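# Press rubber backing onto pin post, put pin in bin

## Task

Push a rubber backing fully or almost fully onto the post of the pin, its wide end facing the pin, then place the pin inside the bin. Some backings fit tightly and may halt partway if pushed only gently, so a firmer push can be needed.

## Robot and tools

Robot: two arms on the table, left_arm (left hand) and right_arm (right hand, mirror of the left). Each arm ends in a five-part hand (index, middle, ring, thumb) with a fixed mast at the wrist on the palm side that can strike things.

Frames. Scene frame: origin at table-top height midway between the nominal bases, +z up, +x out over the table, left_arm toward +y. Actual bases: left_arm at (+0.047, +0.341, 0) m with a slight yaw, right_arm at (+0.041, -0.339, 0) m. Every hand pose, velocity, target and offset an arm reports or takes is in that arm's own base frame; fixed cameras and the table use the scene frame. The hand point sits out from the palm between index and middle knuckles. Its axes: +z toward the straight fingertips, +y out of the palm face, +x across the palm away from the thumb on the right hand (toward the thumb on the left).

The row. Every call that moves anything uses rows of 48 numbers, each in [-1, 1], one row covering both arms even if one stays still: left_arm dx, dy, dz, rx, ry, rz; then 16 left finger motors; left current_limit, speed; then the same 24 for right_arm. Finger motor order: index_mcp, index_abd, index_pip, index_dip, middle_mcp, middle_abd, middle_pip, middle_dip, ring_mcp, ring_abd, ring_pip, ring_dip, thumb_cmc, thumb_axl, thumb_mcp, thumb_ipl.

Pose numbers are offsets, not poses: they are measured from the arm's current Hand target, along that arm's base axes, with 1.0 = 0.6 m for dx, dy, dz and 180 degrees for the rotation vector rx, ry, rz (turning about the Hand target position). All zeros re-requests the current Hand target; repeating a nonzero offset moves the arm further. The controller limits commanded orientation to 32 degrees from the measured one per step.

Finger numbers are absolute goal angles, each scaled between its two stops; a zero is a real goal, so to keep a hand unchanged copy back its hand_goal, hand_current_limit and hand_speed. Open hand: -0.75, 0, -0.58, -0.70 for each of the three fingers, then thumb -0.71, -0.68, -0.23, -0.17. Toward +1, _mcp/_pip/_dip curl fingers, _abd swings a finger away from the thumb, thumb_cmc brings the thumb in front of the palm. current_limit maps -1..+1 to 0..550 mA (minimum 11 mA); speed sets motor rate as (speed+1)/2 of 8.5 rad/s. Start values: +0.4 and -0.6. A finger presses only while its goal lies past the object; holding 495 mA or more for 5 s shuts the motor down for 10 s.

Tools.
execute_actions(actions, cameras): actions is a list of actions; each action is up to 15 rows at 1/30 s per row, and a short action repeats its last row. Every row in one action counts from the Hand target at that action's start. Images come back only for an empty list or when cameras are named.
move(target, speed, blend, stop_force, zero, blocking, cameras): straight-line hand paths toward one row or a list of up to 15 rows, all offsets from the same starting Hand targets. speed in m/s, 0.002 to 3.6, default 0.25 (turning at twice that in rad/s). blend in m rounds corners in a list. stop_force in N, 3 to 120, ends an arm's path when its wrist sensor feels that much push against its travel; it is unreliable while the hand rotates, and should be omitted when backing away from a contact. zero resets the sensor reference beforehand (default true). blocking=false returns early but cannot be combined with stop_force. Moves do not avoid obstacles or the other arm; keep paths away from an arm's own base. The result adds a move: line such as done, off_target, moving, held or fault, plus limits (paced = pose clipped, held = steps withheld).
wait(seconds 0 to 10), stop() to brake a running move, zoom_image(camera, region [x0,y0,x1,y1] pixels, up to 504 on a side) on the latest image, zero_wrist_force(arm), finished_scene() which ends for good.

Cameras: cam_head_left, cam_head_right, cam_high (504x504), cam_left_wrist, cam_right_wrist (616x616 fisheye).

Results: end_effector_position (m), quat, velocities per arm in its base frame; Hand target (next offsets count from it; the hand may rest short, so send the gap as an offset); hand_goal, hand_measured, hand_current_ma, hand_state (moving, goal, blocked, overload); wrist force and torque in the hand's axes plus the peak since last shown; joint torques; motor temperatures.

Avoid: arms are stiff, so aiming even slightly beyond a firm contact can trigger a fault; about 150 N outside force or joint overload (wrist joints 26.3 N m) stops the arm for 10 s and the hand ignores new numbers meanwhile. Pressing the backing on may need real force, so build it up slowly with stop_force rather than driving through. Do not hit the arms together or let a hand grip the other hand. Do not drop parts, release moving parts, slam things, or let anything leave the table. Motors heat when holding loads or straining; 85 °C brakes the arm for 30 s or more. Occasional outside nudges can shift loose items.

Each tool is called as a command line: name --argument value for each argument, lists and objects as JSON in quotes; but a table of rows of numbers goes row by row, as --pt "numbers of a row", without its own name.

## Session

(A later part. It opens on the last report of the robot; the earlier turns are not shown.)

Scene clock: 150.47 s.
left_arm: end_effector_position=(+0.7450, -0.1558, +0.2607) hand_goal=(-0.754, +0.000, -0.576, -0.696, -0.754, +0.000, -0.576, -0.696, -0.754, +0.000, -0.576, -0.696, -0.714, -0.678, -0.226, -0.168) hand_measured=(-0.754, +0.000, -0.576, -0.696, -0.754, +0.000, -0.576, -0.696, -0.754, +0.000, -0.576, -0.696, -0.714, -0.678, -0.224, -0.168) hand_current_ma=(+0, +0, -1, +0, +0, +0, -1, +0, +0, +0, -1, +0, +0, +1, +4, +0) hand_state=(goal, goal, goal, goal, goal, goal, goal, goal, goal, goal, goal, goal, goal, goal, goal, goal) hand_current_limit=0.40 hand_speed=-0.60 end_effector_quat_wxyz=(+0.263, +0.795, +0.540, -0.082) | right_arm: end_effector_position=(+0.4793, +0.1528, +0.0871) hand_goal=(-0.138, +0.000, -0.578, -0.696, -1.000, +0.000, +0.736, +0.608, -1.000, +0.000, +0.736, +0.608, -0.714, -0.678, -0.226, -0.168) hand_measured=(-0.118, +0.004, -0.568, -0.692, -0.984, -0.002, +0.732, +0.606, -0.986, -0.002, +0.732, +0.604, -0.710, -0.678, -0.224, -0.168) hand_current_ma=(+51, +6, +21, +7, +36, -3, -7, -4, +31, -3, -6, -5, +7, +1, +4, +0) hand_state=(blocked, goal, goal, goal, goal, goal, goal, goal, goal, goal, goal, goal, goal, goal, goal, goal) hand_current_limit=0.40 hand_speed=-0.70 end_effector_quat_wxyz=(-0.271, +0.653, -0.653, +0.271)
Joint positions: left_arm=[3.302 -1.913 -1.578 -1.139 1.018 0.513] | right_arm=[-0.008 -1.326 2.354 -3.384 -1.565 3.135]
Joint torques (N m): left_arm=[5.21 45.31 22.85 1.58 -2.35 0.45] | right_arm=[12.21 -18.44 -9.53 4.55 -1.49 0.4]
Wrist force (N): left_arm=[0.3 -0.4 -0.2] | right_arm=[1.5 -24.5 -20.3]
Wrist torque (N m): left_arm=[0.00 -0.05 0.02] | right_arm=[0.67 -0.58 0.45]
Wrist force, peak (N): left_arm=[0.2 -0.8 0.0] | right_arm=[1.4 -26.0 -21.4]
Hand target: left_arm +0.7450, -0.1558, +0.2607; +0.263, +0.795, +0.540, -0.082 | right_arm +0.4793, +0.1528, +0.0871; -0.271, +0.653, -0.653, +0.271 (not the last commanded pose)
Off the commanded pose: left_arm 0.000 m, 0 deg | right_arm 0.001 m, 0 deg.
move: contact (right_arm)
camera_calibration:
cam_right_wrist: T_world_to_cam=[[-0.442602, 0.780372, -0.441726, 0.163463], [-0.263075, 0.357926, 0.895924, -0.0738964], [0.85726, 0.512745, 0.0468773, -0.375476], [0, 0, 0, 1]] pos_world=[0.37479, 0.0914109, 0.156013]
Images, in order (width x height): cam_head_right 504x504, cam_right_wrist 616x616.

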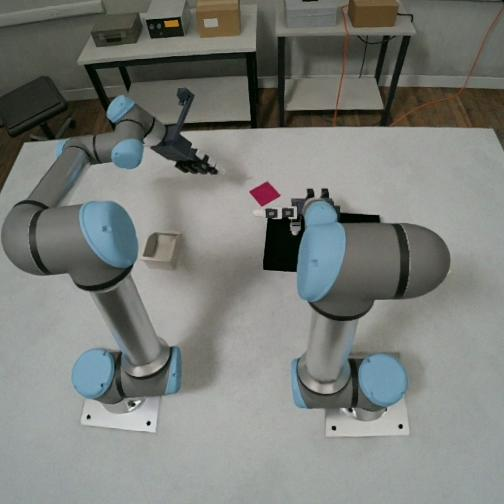

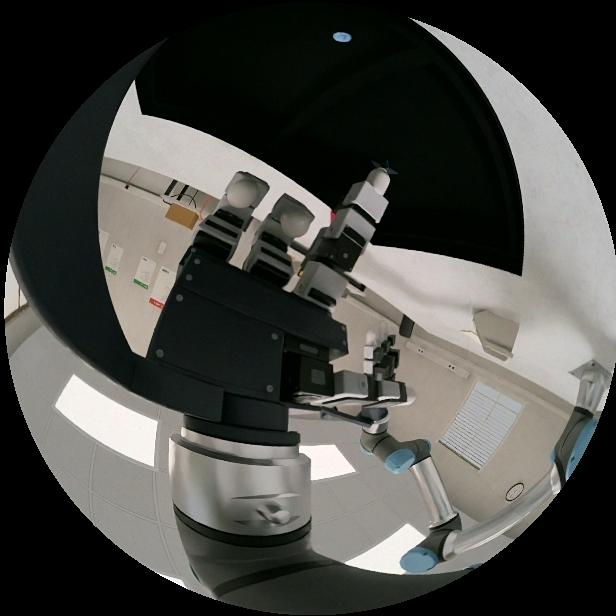

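move --pt "0 0 0 0 0 0 -0.754 0 -0.576 -0.696 -0.754 0 -0.576 -0.696 -0.754 0 -0.576 -0.696 -0.714 -0.678 -0.226 -0.168 0.4 -0.6 -0.0045 0 0.0013 0 0 0 -0.137 0 -0.577 -0.696 -1 0 0.737 0.609 -1 0 0.737 0.609 -0.714 -0.678 -0.226 -0.168 0.4 -0.7" --pt "0 0 0 0 0 0 -0.754 0 -0.576 -0.696 -0.754 0 -0.576 -0.696 -0.754 0 -0.576 -0.696 -0.714 -0.678 -0.226 -0.168 0.4 -0.6 -0.0045 0 0.0315 0 0 0 -0.137 0 -0.577 -0.696 -1 0 0.737 0.609 -1 0 0.737 0.609 -0.714 -0.678 -0.226 -0.168 0.4 -0.7" --speed '[0.01,0.04]' --cameras '["cam_right_wrist","cam_head_right"]'

zoom_image --camera "cam_right_wrist" --region '[365, 130, 415, 180]'

zoom_image --camera "cam_head_right" --region '[280, 215, 310, 245]'

Scene clock: 152.50 s.
left_arm: end_effector_position=(+0.7450, -0.1558, +0.2607) hand_goal=(-0.754, +0.000, -0.576, -0.696, -0.754, +0.000, -0.576, -0.696, -0.754, +0.000, -0.576, -0.696, -0.714, -0.678, -0.226, -0.168) hand_measured=(-0.754, +0.000, -0.576, -0.696, -0.754, +0.000, -0.576, -0.696, -0.754, +0.000, -0.576, -0.696, -0.714, -0.678, -0.224, -0.168) hand_current_ma=(+0, +0, -1, +0, +0, +0, -1, +0, +0, +0, -1, +0, +0, +1, +4, +0) hand_state=(goal, goal, goal, goal, goal, goal, goal, goal, goal, goal, goal, goal, goal, goal, goal, goal) hand_current_limit=0.40 hand_speed=-0.60 end_effector_quat_wxyz=(+0.263, +0.795, +0.540, -0.082) | right_arm: end_effector_position=(+0.4766, +0.1528, +0.1059) hand_goal=(-0.138, +0.000, -0.578, -0.696, -1.000, +0.000, +0.736, +0.608, -1.000, +0.000, +0.736, +0.608, -0.714, -0.678, -0.226, -0.168) hand_measured=(-0.134, +0.002, -0.576, -0.694, -0.984, -0.002, +0.732, +0.606, -0.986, -0.002, +0.732, +0.604, -0.710, -0.678, -0.224, -0.168) hand_current_ma=(+5, +3, +3, +3, +36, -3, -7, -4, +31, -3, -6, -5, +7, +1, +4, +0) hand_state=(goal, goal, goal, goal, goal, goal, goal, goal, goal, goal, goal, goal, goal, goal, goal, goal) hand_current_limit=0.40 hand_speed=-0.70 end_effector_quat_wxyz=(-0.271, +0.653, -0.653, +0.271)
Joint positions: left_arm=[3.302 -1.913 -1.578 -1.139 1.018 0.513] | right_arm=[-0.008 -1.384 2.348 -3.32 -1.565 3.135]
Joint torques (N m): left_arm=[4.16 44.85 23.89 1.82 -2.36 0.52] | right_arm=[-4.64 -31.79 -28.13 -1.03 0.59 -1.66]
Wrist force (N): left_arm=[0.2 -0.6 -0.2] | right_arm=[1.9 -1.9 -0.2]
Wrist torque (N m): left_arm=[-0.02 -0.03 0.01] | right_arm=[-0.03 -0.27 0.14]
Wrist force, peak (N): left_arm=[0.4 -0.7 -0.3] | right_arm=[1.6 -24.8 -20.1]
Hand target: left_arm +0.7450, -0.1558, +0.2607; +0.263, +0.795, +0.540, -0.082 | right_arm +0.4766, +0.1528, +0.1060; -0.271, +0.653, -0.653, +0.271
Off the commanded pose: left_arm 0.000 m, 0 deg | right_arm 0.000 m, 0 deg.
move: done
camera_calibration:
cam_right_wrist: T_world_to_cam=[[-0.442598, 0.780307, -0.441846, 0.170642], [-0.26324, 0.357965, 0.89586, -0.0914701], [0.857212, 0.512817, 0.0469736, -0.374053], [0, 0, 0, 1]] pos_world=[0.37209, 0.0914107, 0.174913]
Images, in order (width x height): cam_head_right 504x504, cam_right_wrist 616x616.

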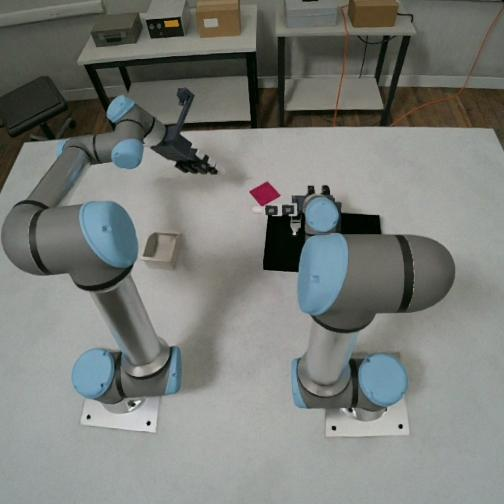

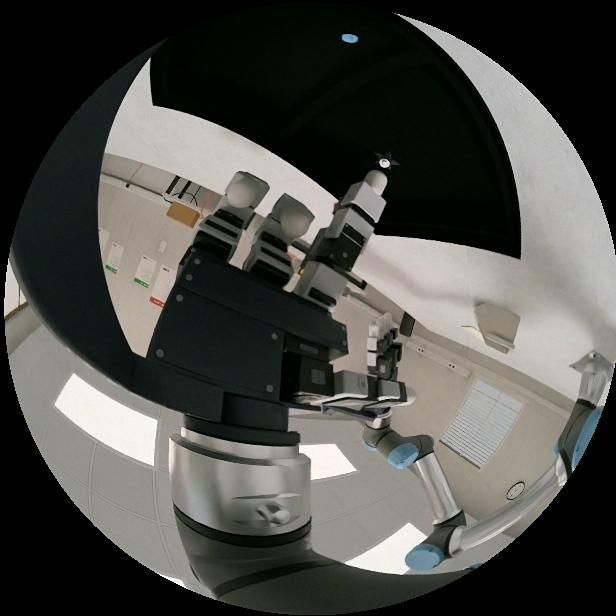

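Scaled by 10.080 from the camera's 616x616 image, which has a finer 880x880 frame.

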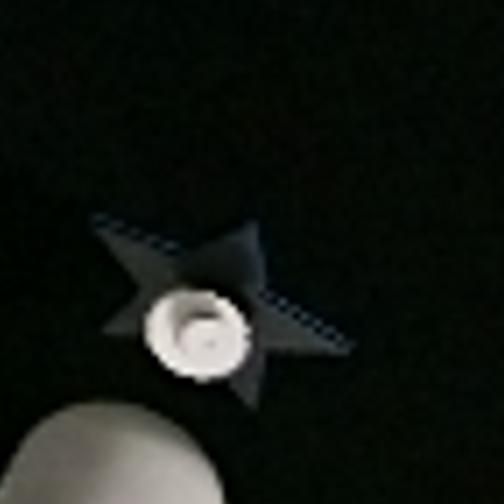

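Scaled by 16.800 from the camera's 504x504 image, which has a finer 720x720 frame.

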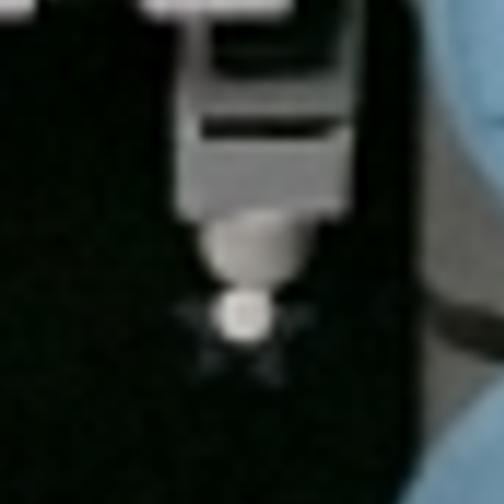

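move --pt "0 0 0 0 0 0 -0.754 0 -0.576 -0.696 -0.754 0 -0.576 -0.696 -0.754 0 -0.576 -0.696 -0.714 -0.678 -0.226 -0.168 0.4 -0.6 0.0017 0 -0.0215 0 0 0 -0.151 0 -0.577 -0.696 -1 0 0.737 0.609 -1 0 0.737 0.609 -0.714 -0.678 -0.226 -0.168 0.4 -0.7" --speed 0.03 --stop_force 4

move --pt "0 0 0 0 0 0 -0.754 0 -0.576 -0.696 -0.754 0 -0.576 -0.696 -0.754 0 -0.576 -0.696 -0.714 -0.678 -0.226 -0.168 0.4 -0.6 0 0 -0.015 0 0 0 -0.151 0 -0.577 -0.696 -1 0 0.737 0.609 -1 0 0.737 0.609 -0.714 -0.678 -0.226 -0.168 0.4 -0.7" --speed 0.004 --stop_force 8

Scene clock: 156.23 s.
left_arm: end_effector_position=(+0.7450, -0.1558, +0.2607) hand_goal=(-0.754, +0.000, -0.576, -0.696, -0.754, +0.000, -0.576, -0.696, -0.754, +0.000, -0.576, -0.696, -0.714, -0.678, -0.226, -0.168) hand_measured=(-0.754, +0.000, -0.576, -0.696, -0.754, +0.000, -0.576, -0.696, -0.754, +0.000, -0.576, -0.696, -0.714, -0.678, -0.224, -0.168) hand_current_ma=(+0, +0, -1, +0, +0, +0, -1, +0, +0, +0, -1, +0, +0, +1, +4, +0) hand_state=(goal, goal, goal, goal, goal, goal, goal, goal, goal, goal, goal, goal, goal, goal, goal, goal) hand_current_limit=0.40 hand_speed=-0.60 end_effector_quat_wxyz=(+0.263, +0.795, +0.540, -0.082) | right_arm: end_effector_position=(+0.4776, +0.1528, +0.0931) hand_goal=(-0.152, +0.000, -0.578, -0.696, -1.000, +0.000, +0.736, +0.608, -1.000, +0.000, +0.736, +0.608, -0.714, -0.678, -0.226, -0.168) hand_measured=(-0.146, +0.002, -0.576, -0.694, -0.984, -0.002, +0.732, +0.606, -0.986, -0.002, +0.732, +0.604, -0.710, -0.678, -0.224, -0.168) hand_current_ma=(+9, +3, +3, +3, +36, -3, -7, -4, +31, -3, -6, -5, +7, +1, +4, +0) hand_state=(goal, goal, goal, goal, goal, goal, goal, goal, goal, goal, goal, goal, goal, goal, goal, goal) hand_current_limit=0.40 hand_speed=-0.70 end_effector_quat_wxyz=(-0.271, +0.653, -0.653, +0.271)
Joint positions: left_arm=[3.302 -1.913 -1.578 -1.139 1.018 0.513] | right_arm=[-0.009 -1.346 2.355 -3.365 -1.565 3.135]
Joint torques (N m): left_arm=[4.6 44.4 23.66 1.64 -2.32 0.19] | right_arm=[-3.82 -16.35 0.55 -4.76 -0.61 0.52]
Wrist force (N): left_arm=[0.3 -0.3 0.0] | right_arm=[1.5 -1.7 0.3]
Wrist torque (N m): left_arm=[0.00 -0.04 0.02] | right_arm=[-0.06 -0.23 0.10]
Wrist force, peak (N): left_arm=[0.3 -0.8 -0.1] | right_arm=[1.8 -2.3 -0.2]
Hand target: left_arm +0.7450, -0.1558, +0.2607; +0.263, +0.795, +0.540, -0.082 | right_arm +0.4776, +0.1528, +0.0931; -0.271, +0.653, -0.653, +0.271
Off the commanded pose: left_arm 0.000 m, 0 deg | right_arm 0.000 m, 0 deg.
move: done

Scene clock: 158.20 s.
left_arm: end_effector_position=(+0.7450, -0.1558, +0.2607) hand_goal=(-0.754, +0.000, -0.576, -0.696, -0.754, +0.000, -0.576, -0.696, -0.754, +0.000, -0.576, -0.696, -0.714, -0.678, -0.226, -0.168) hand_measured=(-0.754, +0.000, -0.576, -0.696, -0.754, +0.000, -0.576, -0.696, -0.754, +0.000, -0.576, -0.696, -0.714, -0.678, -0.224, -0.168) hand_current_ma=(+0, +0, -1, +0, +0, +0, -1, +0, +0, +0, -1, +0, +0, +1, +4, +0) hand_state=(goal, goal, goal, goal, goal, goal, goal, goal, goal, goal, goal, goal, goal, goal, goal, goal) hand_current_limit=0.40 hand_speed=-0.60 end_effector_quat_wxyz=(+0.263, +0.795, +0.540, -0.082) | right_arm: end_effector_position=(+0.4776, +0.1528, +0.0892) hand_goal=(-0.152, +0.000, -0.578, -0.696, -1.000, +0.000, +0.736, +0.608, -1.000, +0.000, +0.736, +0.608, -0.714, -0.678, -0.226, -0.168) hand_measured=(-0.144, +0.002, -0.574, -0.694, -0.984, -0.002, +0.732, +0.606, -0.986, -0.002, +0.732, +0.604, -0.710, -0.678, -0.224, -0.168) hand_current_ma=(+15, +3, +7, +4, +36, -3, -7, -4, +31, -3, -6, -5, +7, +1, +4, +0) hand_state=(goal, goal, goal, goal, goal, goal, goal, goal, goal, goal, goal, goal, goal, goal, goal, goal) hand_current_limit=0.40 hand_speed=-0.70 end_effector_quat_wxyz=(-0.271, +0.653, -0.653, +0.271)
Joint positions: left_arm=[3.302 -1.913 -1.578 -1.139 1.018 0.513] | right_arm=[-0.009 -1.335 2.357 -3.378 -1.565 3.135]
Joint torques (N m): left_arm=[4.32 44.6 23.67 1.69 -2.43 0.39] | right_arm=[4.62 -28.57 -17.31 0.29 -1.26 1.46]
Wrist force (N): left_arm=[0.2 -0.4 -0.1] | right_arm=[1.9 -8.0 -5.1]
Wrist torque (N m): left_arm=[-0.01 -0.03 0.01] | right_arm=[0.04 -0.34 0.20]
Wrist force, peak (N): left_arm=[0.5 -0.7 -0.1] | right_arm=[1.8 -8.8 -6.0]
Hand target: left_arm +0.7450, -0.1558, +0.2607; +0.263, +0.795, +0.540, -0.082 | right_arm +0.4777, +0.1528, +0.0893; -0.271, +0.653, -0.653, +0.271 (not the last commanded pose)
Off the commanded pose: left_arm 0.000 m, 0 deg | right_arm 0.005 m, 0 deg.
move: contact (right_arm)

move --pt "0 0 0 0 0 0 -0.754 0 -0.576 -0.696 -0.754 0 -0.576 -0.696 -0.754 0 -0.576 -0.696 -0.714 -0.678 -0.226 -0.168 0.4 -0.6 0 0 -0.014 0 0 0 -0.151 0 -0.577 -0.696 -1 0 0.737 0.609 -1 0 0.737 0.609 -0.714 -0.678 -0.226 -0.168 0.4 -0.7" --speed 0.005 --stop_force 40 --cameras '["cam_right_wrist"]'

zoom_image --camera "cam_right_wrist" --region '[355, 140, 405, 190]'

Scene clock: 160.70 s.
left_arm: end_effector_position=(+0.7450, -0.1558, +0.2607) hand_goal=(-0.754, +0.000, -0.576, -0.696, -0.754, +0.000, -0.576, -0.696, -0.754, +0.000, -0.576, -0.696, -0.714, -0.678, -0.226, -0.168) hand_measured=(-0.754, +0.000, -0.576, -0.696, -0.754, +0.000, -0.576, -0.696, -0.754, +0.000, -0.576, -0.696, -0.714, -0.678, -0.224, -0.168) hand_current_ma=(+0, +0, -1, +0, +0, +0, -1, +0, +0, +0, -1, +0, +0, +1, +4, +0) hand_state=(goal, goal, goal, goal, goal, goal, goal, goal, goal, goal, goal, goal, goal, goal, goal, goal) hand_current_limit=0.40 hand_speed=-0.60 end_effector_quat_wxyz=(+0.263, +0.795, +0.540, -0.082) | right_arm: end_effector_position=(+0.4779, +0.1528, +0.0864) hand_goal=(-0.152, +0.000, -0.578, -0.696, -1.000, +0.000, +0.736, +0.608, -1.000, +0.000, +0.736, +0.608, -0.714, -0.678, -0.226, -0.168) hand_measured=(-0.142, +0.002, -0.570, -0.686, -0.984, -0.002, +0.732, +0.606, -0.986, -0.002, +0.732, +0.604, -0.710, -0.678, -0.224, -0.168) hand_current_ma=(+19, +3, +15, +22, +36, -3, -7, -4, +30, -3, -6, -5, +7, +1, +4, +0) hand_state=(goal, goal, goal, goal, goal, goal, goal, goal, goal, goal, goal, goal, goal, goal, goal, goal) hand_current_limit=0.40 hand_speed=-0.70 end_effector_quat_wxyz=(-0.271, +0.653, -0.653, +0.271)
Joint positions: left_arm=[3.302 -1.913 -1.578 -1.139 1.018 0.513] | right_arm=[-0.009 -1.327 2.359 -3.39 -1.565 3.135]
Joint torques (N m): left_arm=[4.42 44.02 24.12 1.77 -2.42 0.25] | right_arm=[5.02 -11.02 -8.04 7.35 -1.23 -0.48]
Wrist force (N): left_arm=[0.2 -0.6 -0.3] | right_arm=[2.1 -35.7 -30.4]
Wrist torque (N m): left_arm=[-0.01 -0.03 0.01] | right_arm=[1.26 -0.86 0.73]
Wrist force, peak (N): left_arm=[0.3 -0.9 -0.1] | right_arm=[2.0 -39.6 -34.6]
Hand target: left_arm +0.7450, -0.1558, +0.2607; +0.263, +0.795, +0.540, -0.082 | right_arm +0.4778, +0.1528, +0.0863; -0.271, +0.653, -0.653, +0.271 (not the last commanded pose)
Off the commanded pose: left_arm 0.000 m, 0 deg | right_arm 0.006 m, 0 deg.
move: contact (right_arm)
camera_calibration:
cam_right_wrist: T_world_to_cam=[[-0.441965, 0.780386, -0.442339, 0.162304], [-0.264308, 0.357933, 0.895559, -0.0730568], [0.85721, 0.512719, 0.0480682, -0.37432], [0, 0, 0, 1]] pos_world=[0.373294, 0.0914109, 0.155213]
Images, in order (width x height): cam_right_wrist 616x616.

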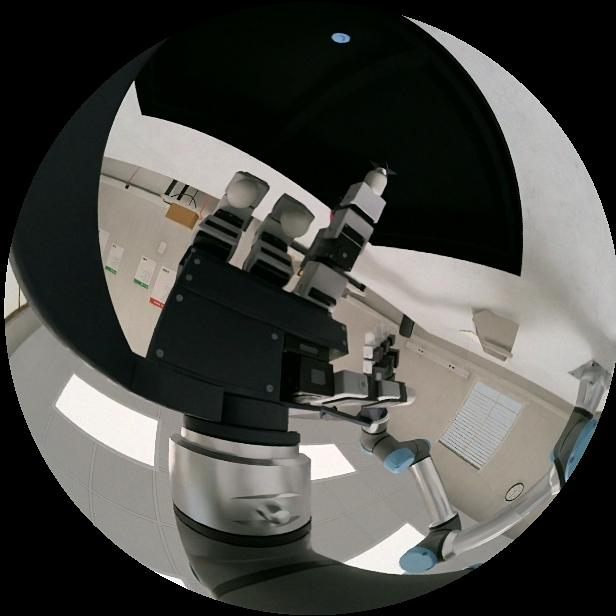

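Scaled by 10.080 from the camera's 616x616 image, which has a finer 880x880 frame.

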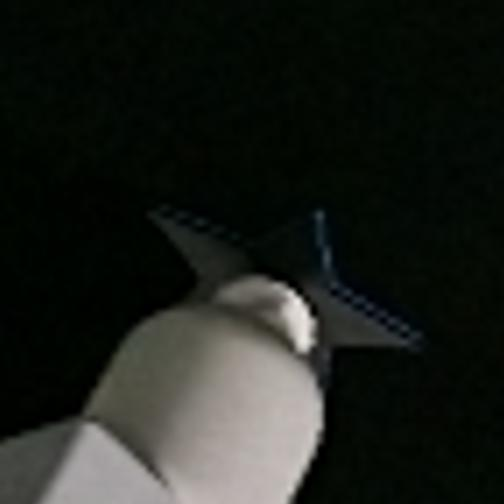

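move --pt "0 0 0 0 0 0 -0.754 0 -0.576 -0.696 -0.754 0 -0.576 -0.696 -0.754 0 -0.576 -0.696 -0.714 -0.678 -0.226 -0.168 0.4 -0.6 -0.0005 0 0.01 0 0 0 -0.151 0 -0.577 -0.696 -1 0 0.737 0.609 -1 0 0.737 0.609 -0.714 -0.678 -0.226 -0.168 0.4 -0.7" --speed 0.01

move --pt "0 0 0 0 0 0 -0.754 0 -0.576 -0.696 -0.754 0 -0.576 -0.696 -0.754 0 -0.576 -0.696 -0.714 -0.678 -0.226 -0.168 0.4 -0.6 0 0 -0.012 0 0 0 -0.151 0 -0.577 -0.696 -1 0 0.737 0.609 -1 0 0.737 0.609 -0.714 -0.678 -0.226 -0.168 0.4 -0.7" --speed 0.004 --stop_force 8

Scene clock: 162.23 s.
left_arm: end_effector_position=(+0.7450, -0.1558, +0.2607) hand_goal=(-0.754, +0.000, -0.576, -0.696, -0.754, +0.000, -0.576, -0.696, -0.754, +0.000, -0.576, -0.696, -0.714, -0.678, -0.226, -0.168) hand_measured=(-0.754, +0.000, -0.576, -0.696, -0.754, +0.000, -0.576, -0.696, -0.754, +0.000, -0.576, -0.696, -0.714, -0.678, -0.224, -0.168) hand_current_ma=(+0, +0, -1, +0, +0, +0, -1, +0, +0, +0, -1, +0, +0, +1, +4, +0) hand_state=(goal, goal, goal, goal, goal, goal, goal, goal, goal, goal, goal, goal, goal, goal, goal, goal) hand_current_limit=0.40 hand_speed=-0.60 end_effector_quat_wxyz=(+0.263, +0.795, +0.540, -0.082) | right_arm: end_effector_position=(+0.4775, +0.1528, +0.0922) hand_goal=(-0.152, +0.000, -0.578, -0.696, -1.000, +0.000, +0.736, +0.608, -1.000, +0.000, +0.736, +0.608, -0.714, -0.678, -0.226, -0.168) hand_measured=(-0.148, +0.002, -0.574, -0.694, -0.984, -0.002, +0.732, +0.606, -0.986, -0.002, +0.732, +0.604, -0.710, -0.678, -0.224, -0.168) hand_current_ma=(+8, +3, +5, +4, +36, -3, -7, -4, +30, -3, -6, -5, +7, +1, +4, +0) hand_state=(goal, goal, goal, goal, goal, goal, goal, goal, goal, goal, goal, goal, goal, goal, goal, goal) hand_current_limit=0.40 hand_speed=-0.70 end_effector_quat_wxyz=(-0.271, +0.653, -0.653, +0.271)
Joint positions: left_arm=[3.302 -1.913 -1.578 -1.139 1.018 0.513] | right_arm=[-0.009 -1.344 2.356 -3.369 -1.565 3.135]
Joint torques (N m): left_arm=[4.11 44.65 25.18 1.73 -2.47 0.31] | right_arm=[4.03 -31.53 -26.6 -1.11 -0.85 -0.57]
Wrist force (N): left_arm=[0.3 -0.6 -0.2] | right_arm=[2.4 -2.2 -0.7]
Wrist torque (N m): left_arm=[-0.02 -0.04 0.02] | right_arm=[-0.04 -0.32 0.18]
Wrist force, peak (N): left_arm=[0.4 -0.6 -0.3] | right_arm=[1.9 -35.9 -30.8]
Hand target: left_arm +0.7450, -0.1558, +0.2607; +0.263, +0.795, +0.540, -0.082 | right_arm +0.4775, +0.1528, +0.0923; -0.271, +0.653, -0.653, +0.271
Off the commanded pose: left_arm 0.000 m, 0 deg | right_arm 0.000 m, 0 deg.
move: done

Scene clock: 164.07 s.
left_arm: end_effector_position=(+0.7450, -0.1558, +0.2607) hand_goal=(-0.754, +0.000, -0.576, -0.696, -0.754, +0.000, -0.576, -0.696, -0.754, +0.000, -0.576, -0.696, -0.714, -0.678, -0.226, -0.168) hand_measured=(-0.754, +0.000, -0.576, -0.696, -0.754, +0.000, -0.576, -0.696, -0.754, +0.000, -0.576, -0.696, -0.714, -0.678, -0.224, -0.168) hand_current_ma=(+0, +0, -1, +0, +0, +0, -1, +0, +0, +0, -1, +0, +0, +1, +4, +0) hand_state=(goal, goal, goal, goal, goal, goal, goal, goal, goal, goal, goal, goal, goal, goal, goal, goal) hand_current_limit=0.40 hand_speed=-0.60 end_effector_quat_wxyz=(+0.263, +0.795, +0.540, -0.082) | right_arm: end_effector_position=(+0.4774, +0.1528, +0.0890) hand_goal=(-0.152, +0.000, -0.578, -0.696, -1.000, +0.000, +0.736, +0.608, -1.000, +0.000, +0.736, +0.608, -0.714, -0.678, -0.226, -0.168) hand_measured=(-0.146, +0.002, -0.574, -0.694, -0.984, -0.002, +0.732, +0.606, -0.986, -0.002, +0.732, +0.604, -0.710, -0.678, -0.224, -0.168) hand_current_ma=(+11, +3, +5, +4, +36, -3, -7, -4, +30, -3, -6, -5, +7, +1, +4, +0) hand_state=(goal, goal, goal, goal, goal, goal, goal, goal, goal, goal, goal, goal, goal, goal, goal, goal) hand_current_limit=0.40 hand_speed=-0.70 end_effector_quat_wxyz=(-0.271, +0.653, -0.653, +0.271)
Joint positions: left_arm=[3.302 -1.913 -1.578 -1.139 1.018 0.513] | right_arm=[-0.009 -1.335 2.358 -3.38 -1.565 3.135]
Joint torques (N m): left_arm=[4.1 44.47 24.75 1.76 -2.48 0.19] | right_arm=[2.11 -27.86 -17.71 0.51 -0.52 -1.31]
Wrist force (N): left_arm=[0.4 -0.4 -0.1] | right_arm=[2.5 -8.3 -5.5]
Wrist torque (N m): left_arm=[-0.01 -0.05 0.02] | right_arm=[0.06 -0.43 0.27]
Wrist force, peak (N): left_arm=[0.3 -0.7 -0.4] | right_arm=[2.3 -9.7 -6.7]
Hand target: left_arm +0.7450, -0.1558, +0.2607; +0.263, +0.795, +0.540, -0.082 | right_arm +0.4775, +0.1528, +0.0890; -0.271, +0.653, -0.653, +0.271 (not the last commanded pose)
Off the commanded pose: left_arm 0.000 m, 0 deg | right_arm 0.004 m, 0 deg.
move: contact (right_arm)

move --pt "0 0 0 0 0 0 -0.754 0 -0.576 -0.696 -0.754 0 -0.576 -0.696 -0.754 0 -0.576 -0.696 -0.714 -0.678 -0.226 -0.168 0.4 -0.6 0 0 0.0333 0 0 0 -0.151 0 -0.577 -0.696 -1 0 0.737 0.609 -1 0 0.737 0.609 -0.714 -0.678 -0.226 -0.168 0.4 -0.7" --speed 0.05 --cameras '["cam_right_wrist","cam_head_right"]'

zoom_image --camera "cam_right_wrist" --region '[365, 135, 405, 175]'

zoom_image --camera "cam_head_right" --region '[280, 215, 310, 245]'

Scene clock: 165.47 s.
left_arm: end_effector_position=(+0.7450, -0.1558, +0.2607) hand_goal=(-0.754, +0.000, -0.576, -0.696, -0.754, +0.000, -0.576, -0.696, -0.754, +0.000, -0.576, -0.696, -0.714, -0.678, -0.226, -0.168) hand_measured=(-0.754, +0.000, -0.576, -0.696, -0.754, +0.000, -0.576, -0.696, -0.754, +0.000, -0.576, -0.696, -0.714, -0.678, -0.224, -0.168) hand_current_ma=(+0, +0, -1, +0, +0, +0, -1, +0, +0, +0, -1, +0, +0, +1, +4, +0) hand_state=(goal, goal, goal, goal, goal, goal, goal, goal, goal, goal, goal, goal, goal, goal, goal, goal) hand_current_limit=0.40 hand_speed=-0.60 end_effector_quat_wxyz=(+0.263, +0.795, +0.540, -0.082) | right_arm: end_effector_position=(+0.4775, +0.1528, +0.1089) hand_goal=(-0.152, +0.000, -0.578, -0.696, -1.000, +0.000, +0.736, +0.608, -1.000, +0.000, +0.736, +0.608, -0.714, -0.678, -0.226, -0.168) hand_measured=(-0.148, +0.002, -0.574, -0.694, -0.984, -0.002, +0.732, +0.606, -0.986, -0.002, +0.732, +0.604, -0.710, -0.678, -0.224, -0.168) hand_current_ma=(+8, +3, +4, +4, +36, -3, -7, -4, +30, -3, -6, -5, +7, +1, +4, +0) hand_state=(goal, goal, goal, goal, goal, goal, goal, goal, goal, goal, goal, goal, goal, goal, goal, goal) hand_current_limit=0.40 hand_speed=-0.70 end_effector_quat_wxyz=(-0.271, +0.653, -0.653, +0.271)
Joint positions: left_arm=[3.302 -1.913 -1.578 -1.139 1.018 0.513] | right_arm=[-0.009 -1.39 2.343 -3.31 -1.565 3.135]
Joint torques (N m): left_arm=[4.17 44.58 25.07 1.8 -2.51 0.25] | right_arm=[7.26 -30.17 -28.74 -0.93 -0.85 0.26]
Wrist force (N): left_arm=[0.3 -0.6 -0.4] | right_arm=[2.3 -2.3 -0.6]
Wrist torque (N m): left_arm=[0.00 -0.04 0.02] | right_arm=[-0.05 -0.31 0.18]
Wrist force, peak (N): left_arm=[0.4 -0.6 -0.2] | right_arm=[2.3 -8.7 -5.9]
Hand target: left_arm +0.7450, -0.1558, +0.2607; +0.263, +0.795, +0.540, -0.082 | right_arm +0.4775, +0.1528, +0.1090; -0.271, +0.653, -0.653, +0.271
Off the commanded pose: left_arm 0.000 m, 0 deg | right_arm 0.000 m, 0 deg.
move: done
camera_calibration:
cam_right_wrist: T_world_to_cam=[[-0.442235, 0.780386, -0.442071, 0.17222], [-0.263788, 0.357919, 0.895718, -0.0935971], [0.857231, 0.51273, 0.0475721, -0.375068], [0, 0, 0, 1]] pos_world=[0.372992, 0.091411, 0.177813]
Images, in order (width x height): cam_head_right 504x504, cam_right_wrist 616x616.

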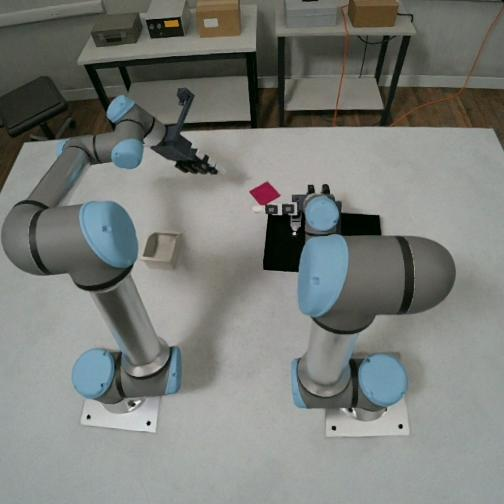

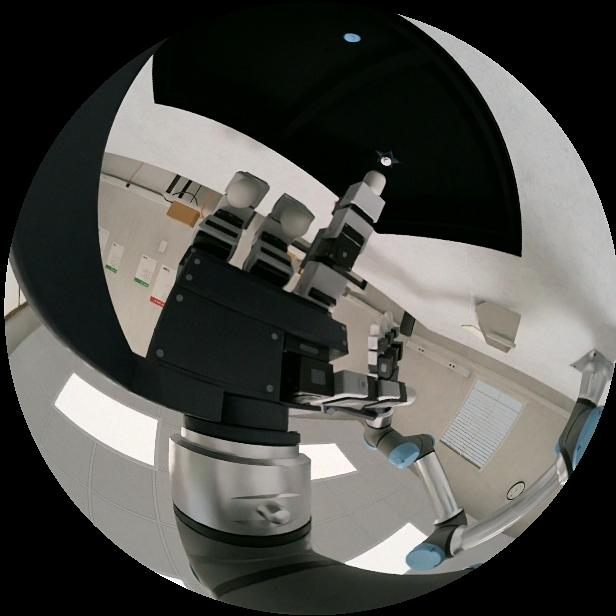

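Scaled by 12.600 from the camera's 616x616 image, which has a finer 880x880 frame.

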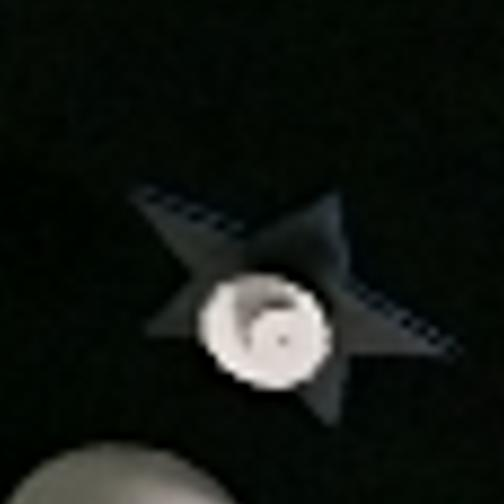

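Scaled by 16.800 from the camera's 504x504 image, which has a finer 720x720 frame.

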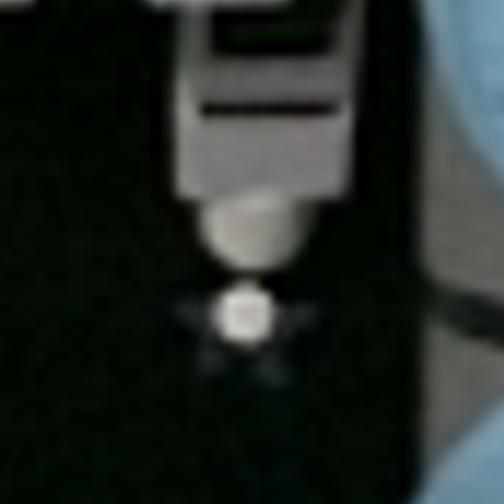

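move --pt "0 0 0 0 0 0 -0.754 0 -0.576 -0.696 -0.754 0 -0.576 -0.696 -0.754 0 -0.576 -0.696 -0.714 -0.678 -0.226 -0.168 0.4 -0.6 0 0 0.05 0 0 0 -1 0 0.737 0.609 -1 0 0.737 0.609 -1 0 0.737 0.609 -0.714 -0.678 -0.226 -0.168 0.4 -0.4" --speed 0.06 --cameras '["all"]'

Scene clock: 168.60 s.
left_arm: end_effector_position=(+0.7450, -0.1558, +0.2607) hand_goal=(-0.754, +0.000, -0.576, -0.696, -0.754, +0.000, -0.576, -0.696, -0.754, +0.000, -0.576, -0.696, -0.714, -0.678, -0.226, -0.168) hand_measured=(-0.754, +0.000, -0.576, -0.696, -0.754, +0.000, -0.576, -0.696, -0.754, +0.000, -0.576, -0.696, -0.714, -0.678, -0.224, -0.168) hand_current_ma=(+0, +0, -1, +0, +0, +0, -1, +0, +0, +0, -1, +0, +0, +1, +4, +0) hand_state=(goal, goal, goal, goal, goal, goal, goal, goal, goal, goal, goal, goal, goal, goal, goal, goal) hand_current_limit=0.40 hand_speed=-0.60 end_effector_quat_wxyz=(+0.263, +0.795, +0.540, -0.082) | right_arm: end_effector_position=(+0.4775, +0.1528, +0.1389) hand_goal=(-1.000, +0.000, +0.736, +0.608, -1.000, +0.000, +0.736, +0.608, -1.000, +0.000, +0.736, +0.608, -0.714, -0.678, -0.226, -0.168) hand_measured=(-0.984, +0.002, +0.732, +0.604, -0.984, -0.002, +0.732, +0.606, -0.986, -0.002, +0.732, +0.604, -0.710, -0.678, -0.224, -0.168) hand_current_ma=(+36, +3, -8, -5, +36, -3, -7, -4, +30, -3, -6, -5, +7, +1, +4, +0) hand_state=(goal, goal, goal, goal, goal, goal, goal, goal, goal, goal, goal, goal, goal, goal, goal, goal) hand_current_limit=0.40 hand_speed=-0.40 end_effector_quat_wxyz=(-0.271, +0.653, -0.653, +0.271)
Joint positions: left_arm=[3.302 -1.913 -1.578 -1.139 1.018 0.513] | right_arm=[-0.008 -1.466 2.315 -3.206 -1.565 3.135]
Joint torques (N m): left_arm=[3.37 44.83 25.22 1.73 -2.37 0.21] | right_arm=[4.9 -30.03 -29.9 -0.84 -0.73 -0.69]
Wrist force (N): left_arm=[0.2 -0.4 -0.1] | right_arm=[2.2 -2.3 -0.5]
Wrist torque (N m): left_arm=[-0.01 -0.03 0.01] | right_arm=[-0.09 -0.29 0.17]
Wrist force, peak (N): left_arm=[0.5 -0.7 -0.2] | right_arm=[2.3 -2.6 -1.0]
Hand target: left_arm +0.7450, -0.1558, +0.2607; +0.263, +0.795, +0.540, -0.082 | right_arm +0.4775, +0.1528, +0.1390; -0.271, +0.653, -0.653, +0.271
Off the commanded pose: left_arm 0.000 m, 0 deg | right_arm 0.000 m, 0 deg.
move: done
camera_calibration:
cam_left_wrist: T_world_to_cam=[[-0.902269, -0.408924, 0.136715, 0.536081], [-0.338363, 0.868048, 0.363322, 0.227097], [-0.267247, 0.281555, -0.921578, 0.604581], [0, 0, 0, 1]] pos_world=[0.722103, -0.148137, 0.401369]
cam_right_wrist: T_world_to_cam=[[-0.442255, 0.780414, -0.442001, 0.185472], [-0.263753, 0.357857, 0.895752, -0.120483], [0.857231, 0.51273, 0.0475728, -0.376496], [0, 0, 0, 1]] pos_world=[0.372992, 0.0914111, 0.207813]

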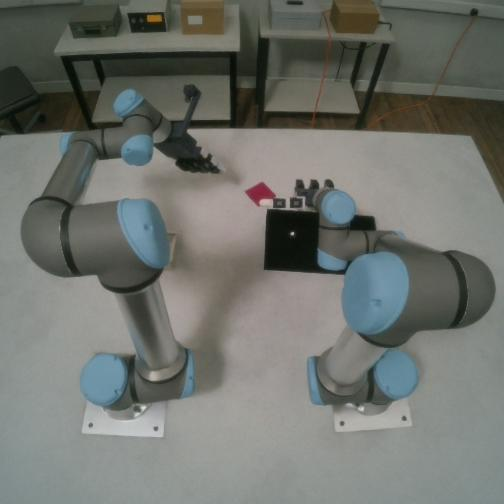

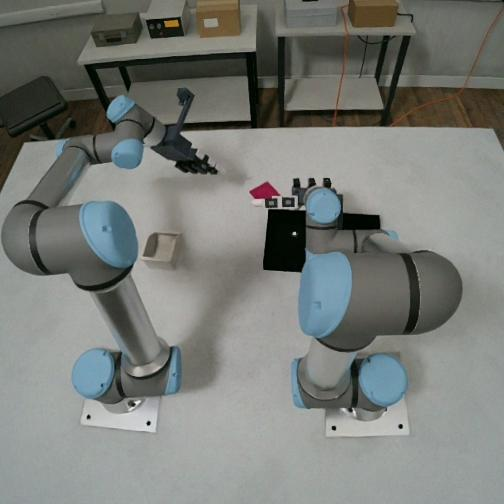

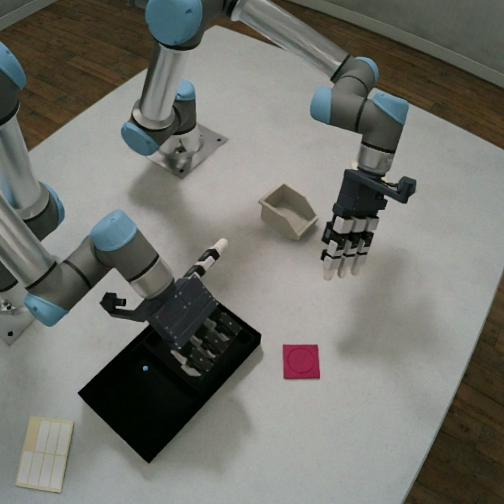

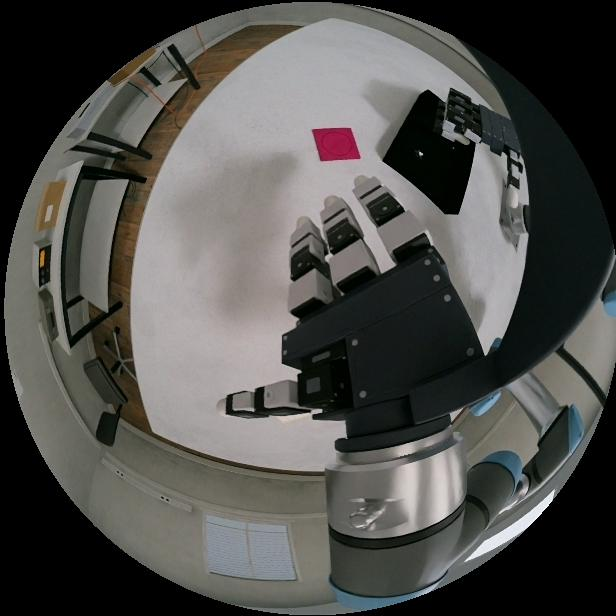

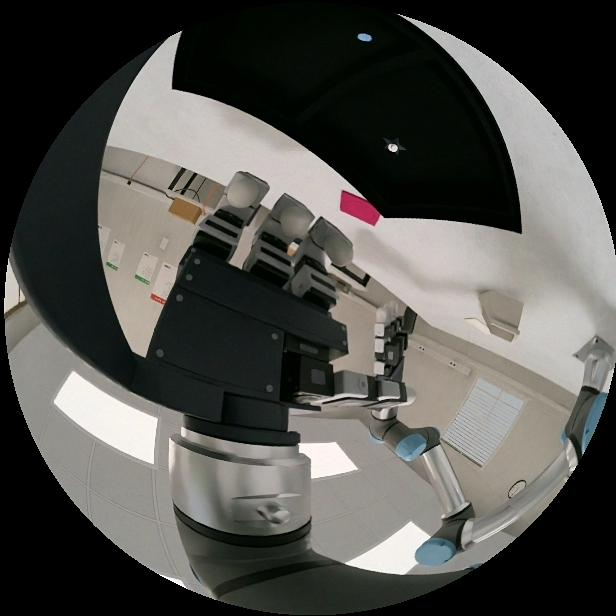

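zoom_image --camera "cam_head_right" --region '[280, 220, 310, 250]'

zoom_image --camera "cam_head_left" --region '[277, 219, 307, 249]'

zoom_image --camera "cam_left_wrist" --region '[405, 135, 435, 165]'

zoom_image --camera "cam_right_wrist" --region '[373, 127, 413, 167]'

Scaled by 16.800 from the camera's 504x504 image, which has a finer 720x720 frame.

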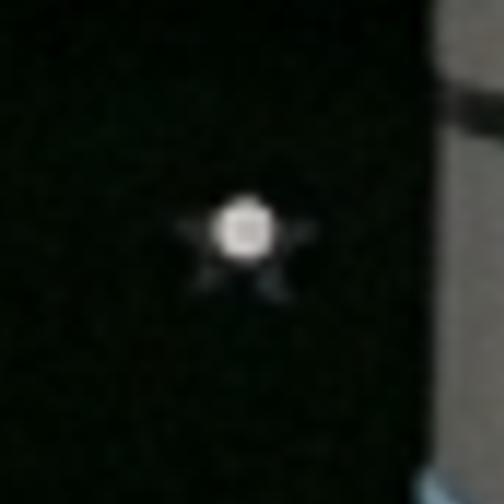

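Scaled by 16.800 from the camera's 504x504 image, which has a finer 720x720 frame.

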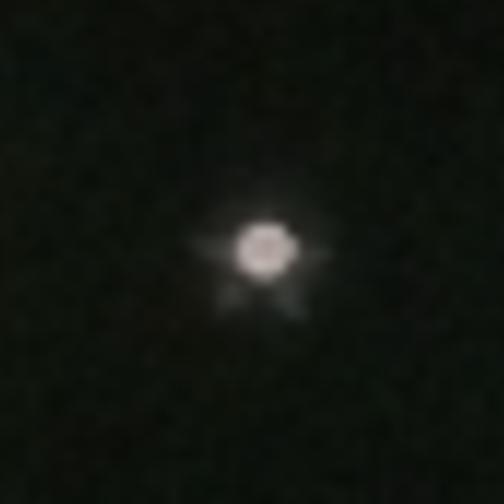

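Scaled by 16.800 from the camera's 616x616 image, which has a finer 880x880 frame.

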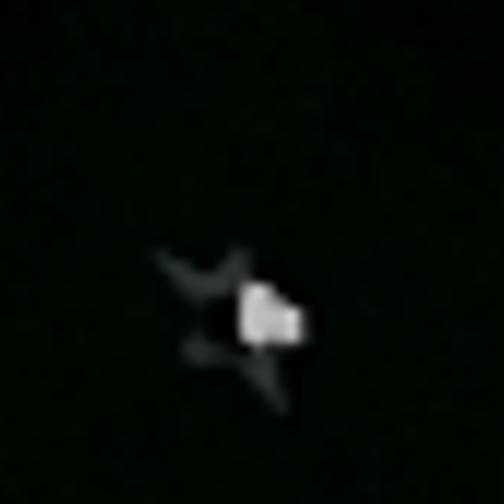

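Scaled by 12.600 from the camera's 616x616 image, which has a finer 880x880 frame.

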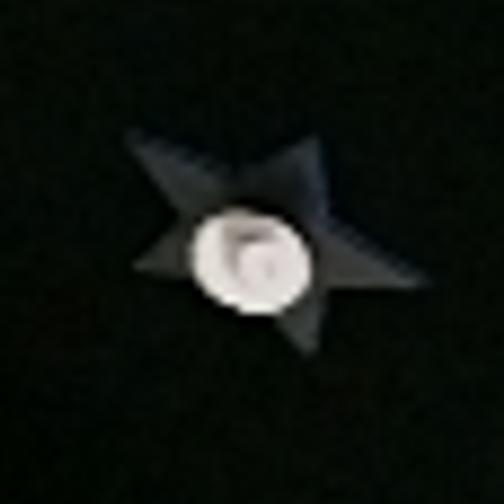

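move --pt "0 0 0 0 0 0 -0.754 0 -0.576 -0.696 -0.754 0 -0.576 -0.696 -0.754 0 -0.576 -0.696 -0.714 -0.678 -0.226 -0.168 0.4 -0.6 0.0022 0.0753 -0.0467 0 0 0 -0.140 0.30 -0.577 -0.696 -1 0 0.737 0.609 -0.140 -0.30 -0.577 -0.696 -0.714 -0.678 -0.226 -0.168 0.4 -0.4" --speed 0.08 --cameras '["cam_right_wrist","cam_left_wrist","cam_head_right"]'

zoom_image --camera "cam_right_wrist" --region '[335, 110, 395, 170]'

zoom_image --camera "cam_head_right" --region '[280, 215, 310, 245]'

zoom_image --camera "cam_left_wrist" --region '[400, 130, 440, 170]'

Scene clock: 175.73 s.
left_arm: end_effector_position=(+0.7450, -0.1558, +0.2607) hand_goal=(-0.754, +0.000, -0.576, -0.696, -0.754, +0.000, -0.576, -0.696, -0.754, +0.000, -0.576, -0.696, -0.714, -0.678, -0.226, -0.168) hand_measured=(-0.754, +0.000, -0.576, -0.696, -0.754, +0.000, -0.576, -0.696, -0.754, +0.000, -0.576, -0.696, -0.714, -0.678, -0.224, -0.168) hand_current_ma=(+0, +0, -1, +0, +0, +0, -1, +0, +0, +0, -1, +0, +0, +1, +4, +0) hand_state=(goal, goal, goal, goal, goal, goal, goal, goal, goal, goal, goal, goal, goal, goal, goal, goal) hand_current_limit=0.40 hand_speed=-0.60 end_effector_quat_wxyz=(+0.263, +0.795, +0.540, -0.082) | right_arm: end_effector_position=(+0.4788, +0.1979, +0.1110) hand_goal=(-0.140, +0.300, -0.578, -0.696, -1.000, +0.000, +0.736, +0.608, -0.140, -0.300, -0.578, -0.696, -0.714, -0.678, -0.226, -0.168) hand_measured=(-0.142, +0.296, -0.574, -0.694, -0.984, -0.002, +0.732, +0.606, -0.142, -0.296, -0.576, -0.694, -0.710, -0.678, -0.224, -0.168) hand_current_ma=(-2, -5, +5, +4, +36, -3, -7, -4, -1, +6, +4, +4, +7, +1, +4, +0) hand_state=(goal, goal, goal, goal, goal, goal, goal, goal, goal, goal, goal, goal, goal, goal, goal, goal) hand_current_limit=0.40 hand_speed=-0.40 end_effector_quat_wxyz=(-0.271, +0.653, -0.653, +0.271)
Joint positions: left_arm=[3.302 -1.913 -1.578 -1.139 1.018 0.513] | right_arm=[0.109 -1.36 2.293 -3.287 -1.648 3.218]
Joint torques (N m): left_arm=[4.1 43.89 25.71 1.64 -2.55 -0.03] | right_arm=[13.87 -17.79 -29.32 -4.62 -1.62 1.63]
Wrist force (N): left_arm=[0.2 -0.6 -0.2] | right_arm=[2.2 -2.2 -0.2]
Wrist torque (N m): left_arm=[-0.02 -0.02 0.01] | right_arm=[-0.04 -0.32 0.15]
Wrist force, peak (N): left_arm=[0.2 -0.8 -0.3] | right_arm=[2.6 -2.7 -0.8]
Hand target: left_arm +0.7450, -0.1558, +0.2607; +0.263, +0.795, +0.540, -0.082 | right_arm +0.4788, +0.1980, +0.1110; -0.271, +0.653, -0.653, +0.271
Off the commanded pose: left_arm 0.000 m, 0 deg | right_arm 0.000 m, 0 deg.
move: done
camera_calibration:
cam_left_wrist: T_world_to_cam=[[-0.902269, -0.408924, 0.136715, 0.536081], [-0.338363, 0.868048, 0.363322, 0.227097], [-0.267247, 0.281555, -0.921578, 0.604581], [0, 0, 0, 1]] pos_world=[0.722103, -0.148137, 0.401369]
cam_right_wrist: T_world_to_cam=[[-0.442293, 0.780392, -0.442002, 0.138536], [-0.263676, 0.357903, 0.895757, -0.111324], [0.857235, 0.512732, 0.0474731, -0.399391], [0, 0, 0, 1]] pos_world=[0.374292, 0.136511, 0.179913]
Images, in order (width x height): cam_head_right 504x504, cam_left_wrist 616x616, cam_right_wrist 616x616.

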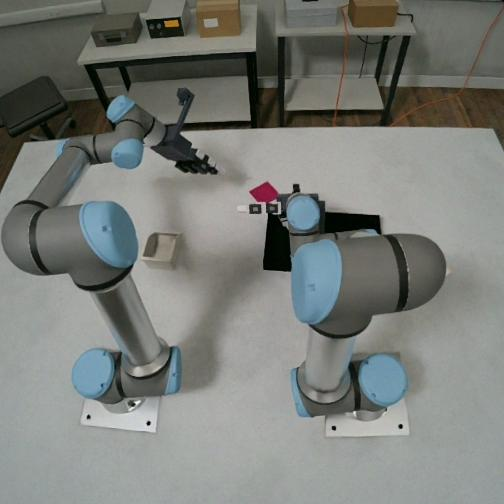

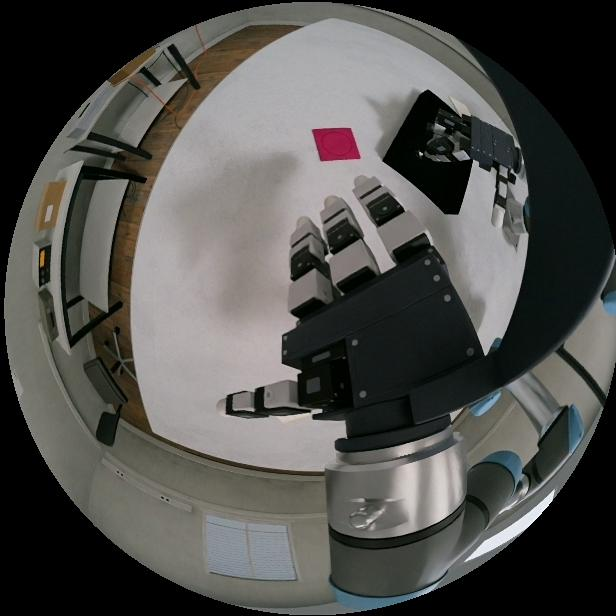

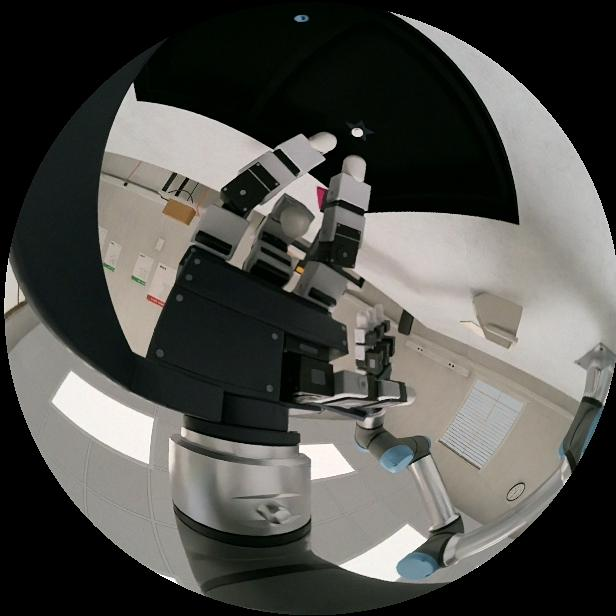

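Scaled by 8.400 from the camera's 616x616 image, which has a finer 880x880 frame.

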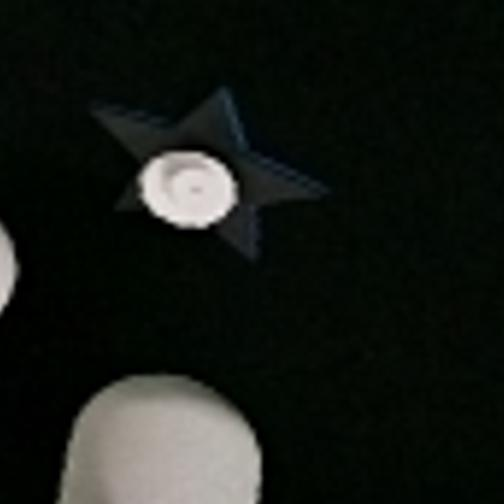

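Scaled by 16.800 from the camera's 504x504 image, which has a finer 720x720 frame.

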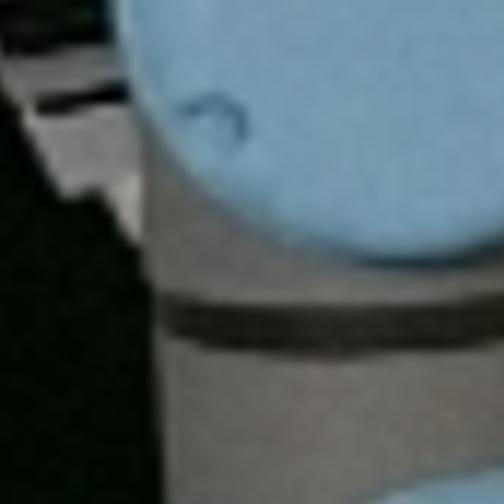

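Scaled by 12.600 from the camera's 616x616 image, which has a finer 880x880 frame.

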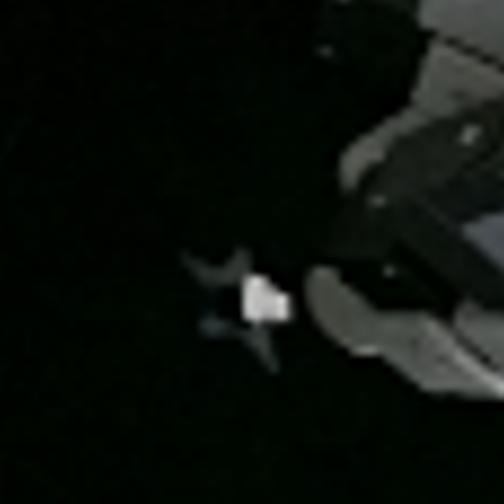

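zoom_image --camera "cam_right_wrist" --region '[345, 118, 375, 148]'

zoom_image --camera "cam_left_wrist" --region '[412, 142, 432, 162]'

Scaled by 16.800 from the camera's 616x616 image, which has a finer 880x880 frame.

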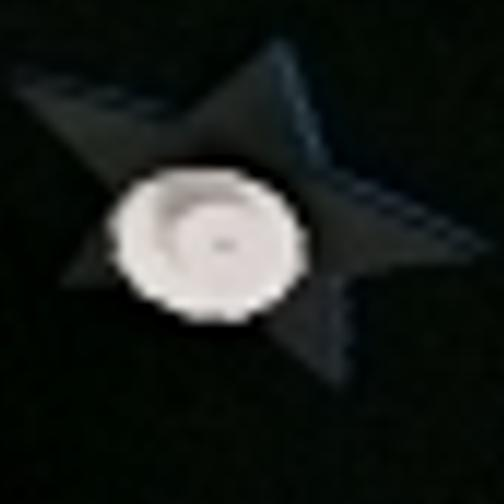

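Scaled by 25.200 from the camera's 616x616 image, which has a finer 880x880 frame.

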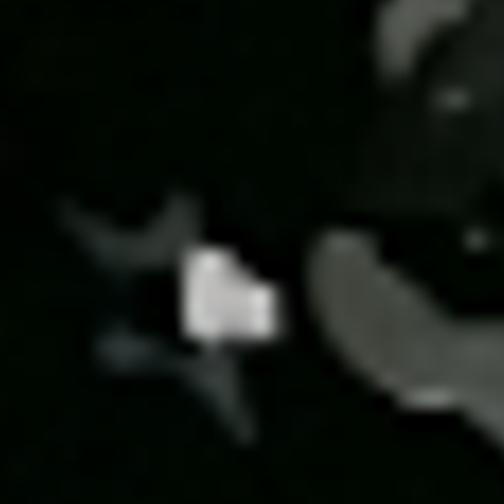

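zoom_image --camera "cam_right_wrist" --region '[286, 3, 316, 33]'

zoom_image --camera "cam_high" --region '[130, 352, 160, 382]'

Scaled by 16.800 from the camera's 616x616 image, which has a finer 880x880 frame.

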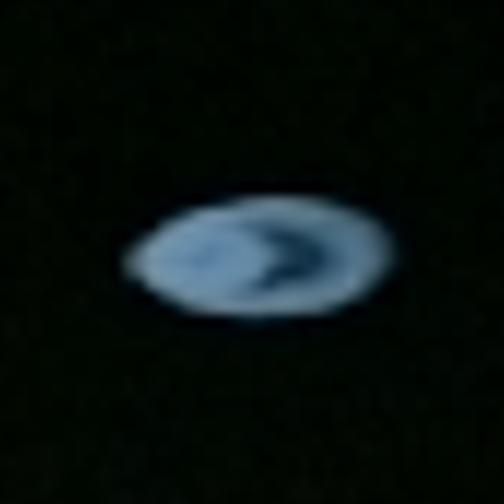

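This scene's latest camera images include none from cam_high. They are from: cam_head_right, cam_left_wrist, cam_right_wrist. cam_high's image comes with the result of a call that names it in "cameras".


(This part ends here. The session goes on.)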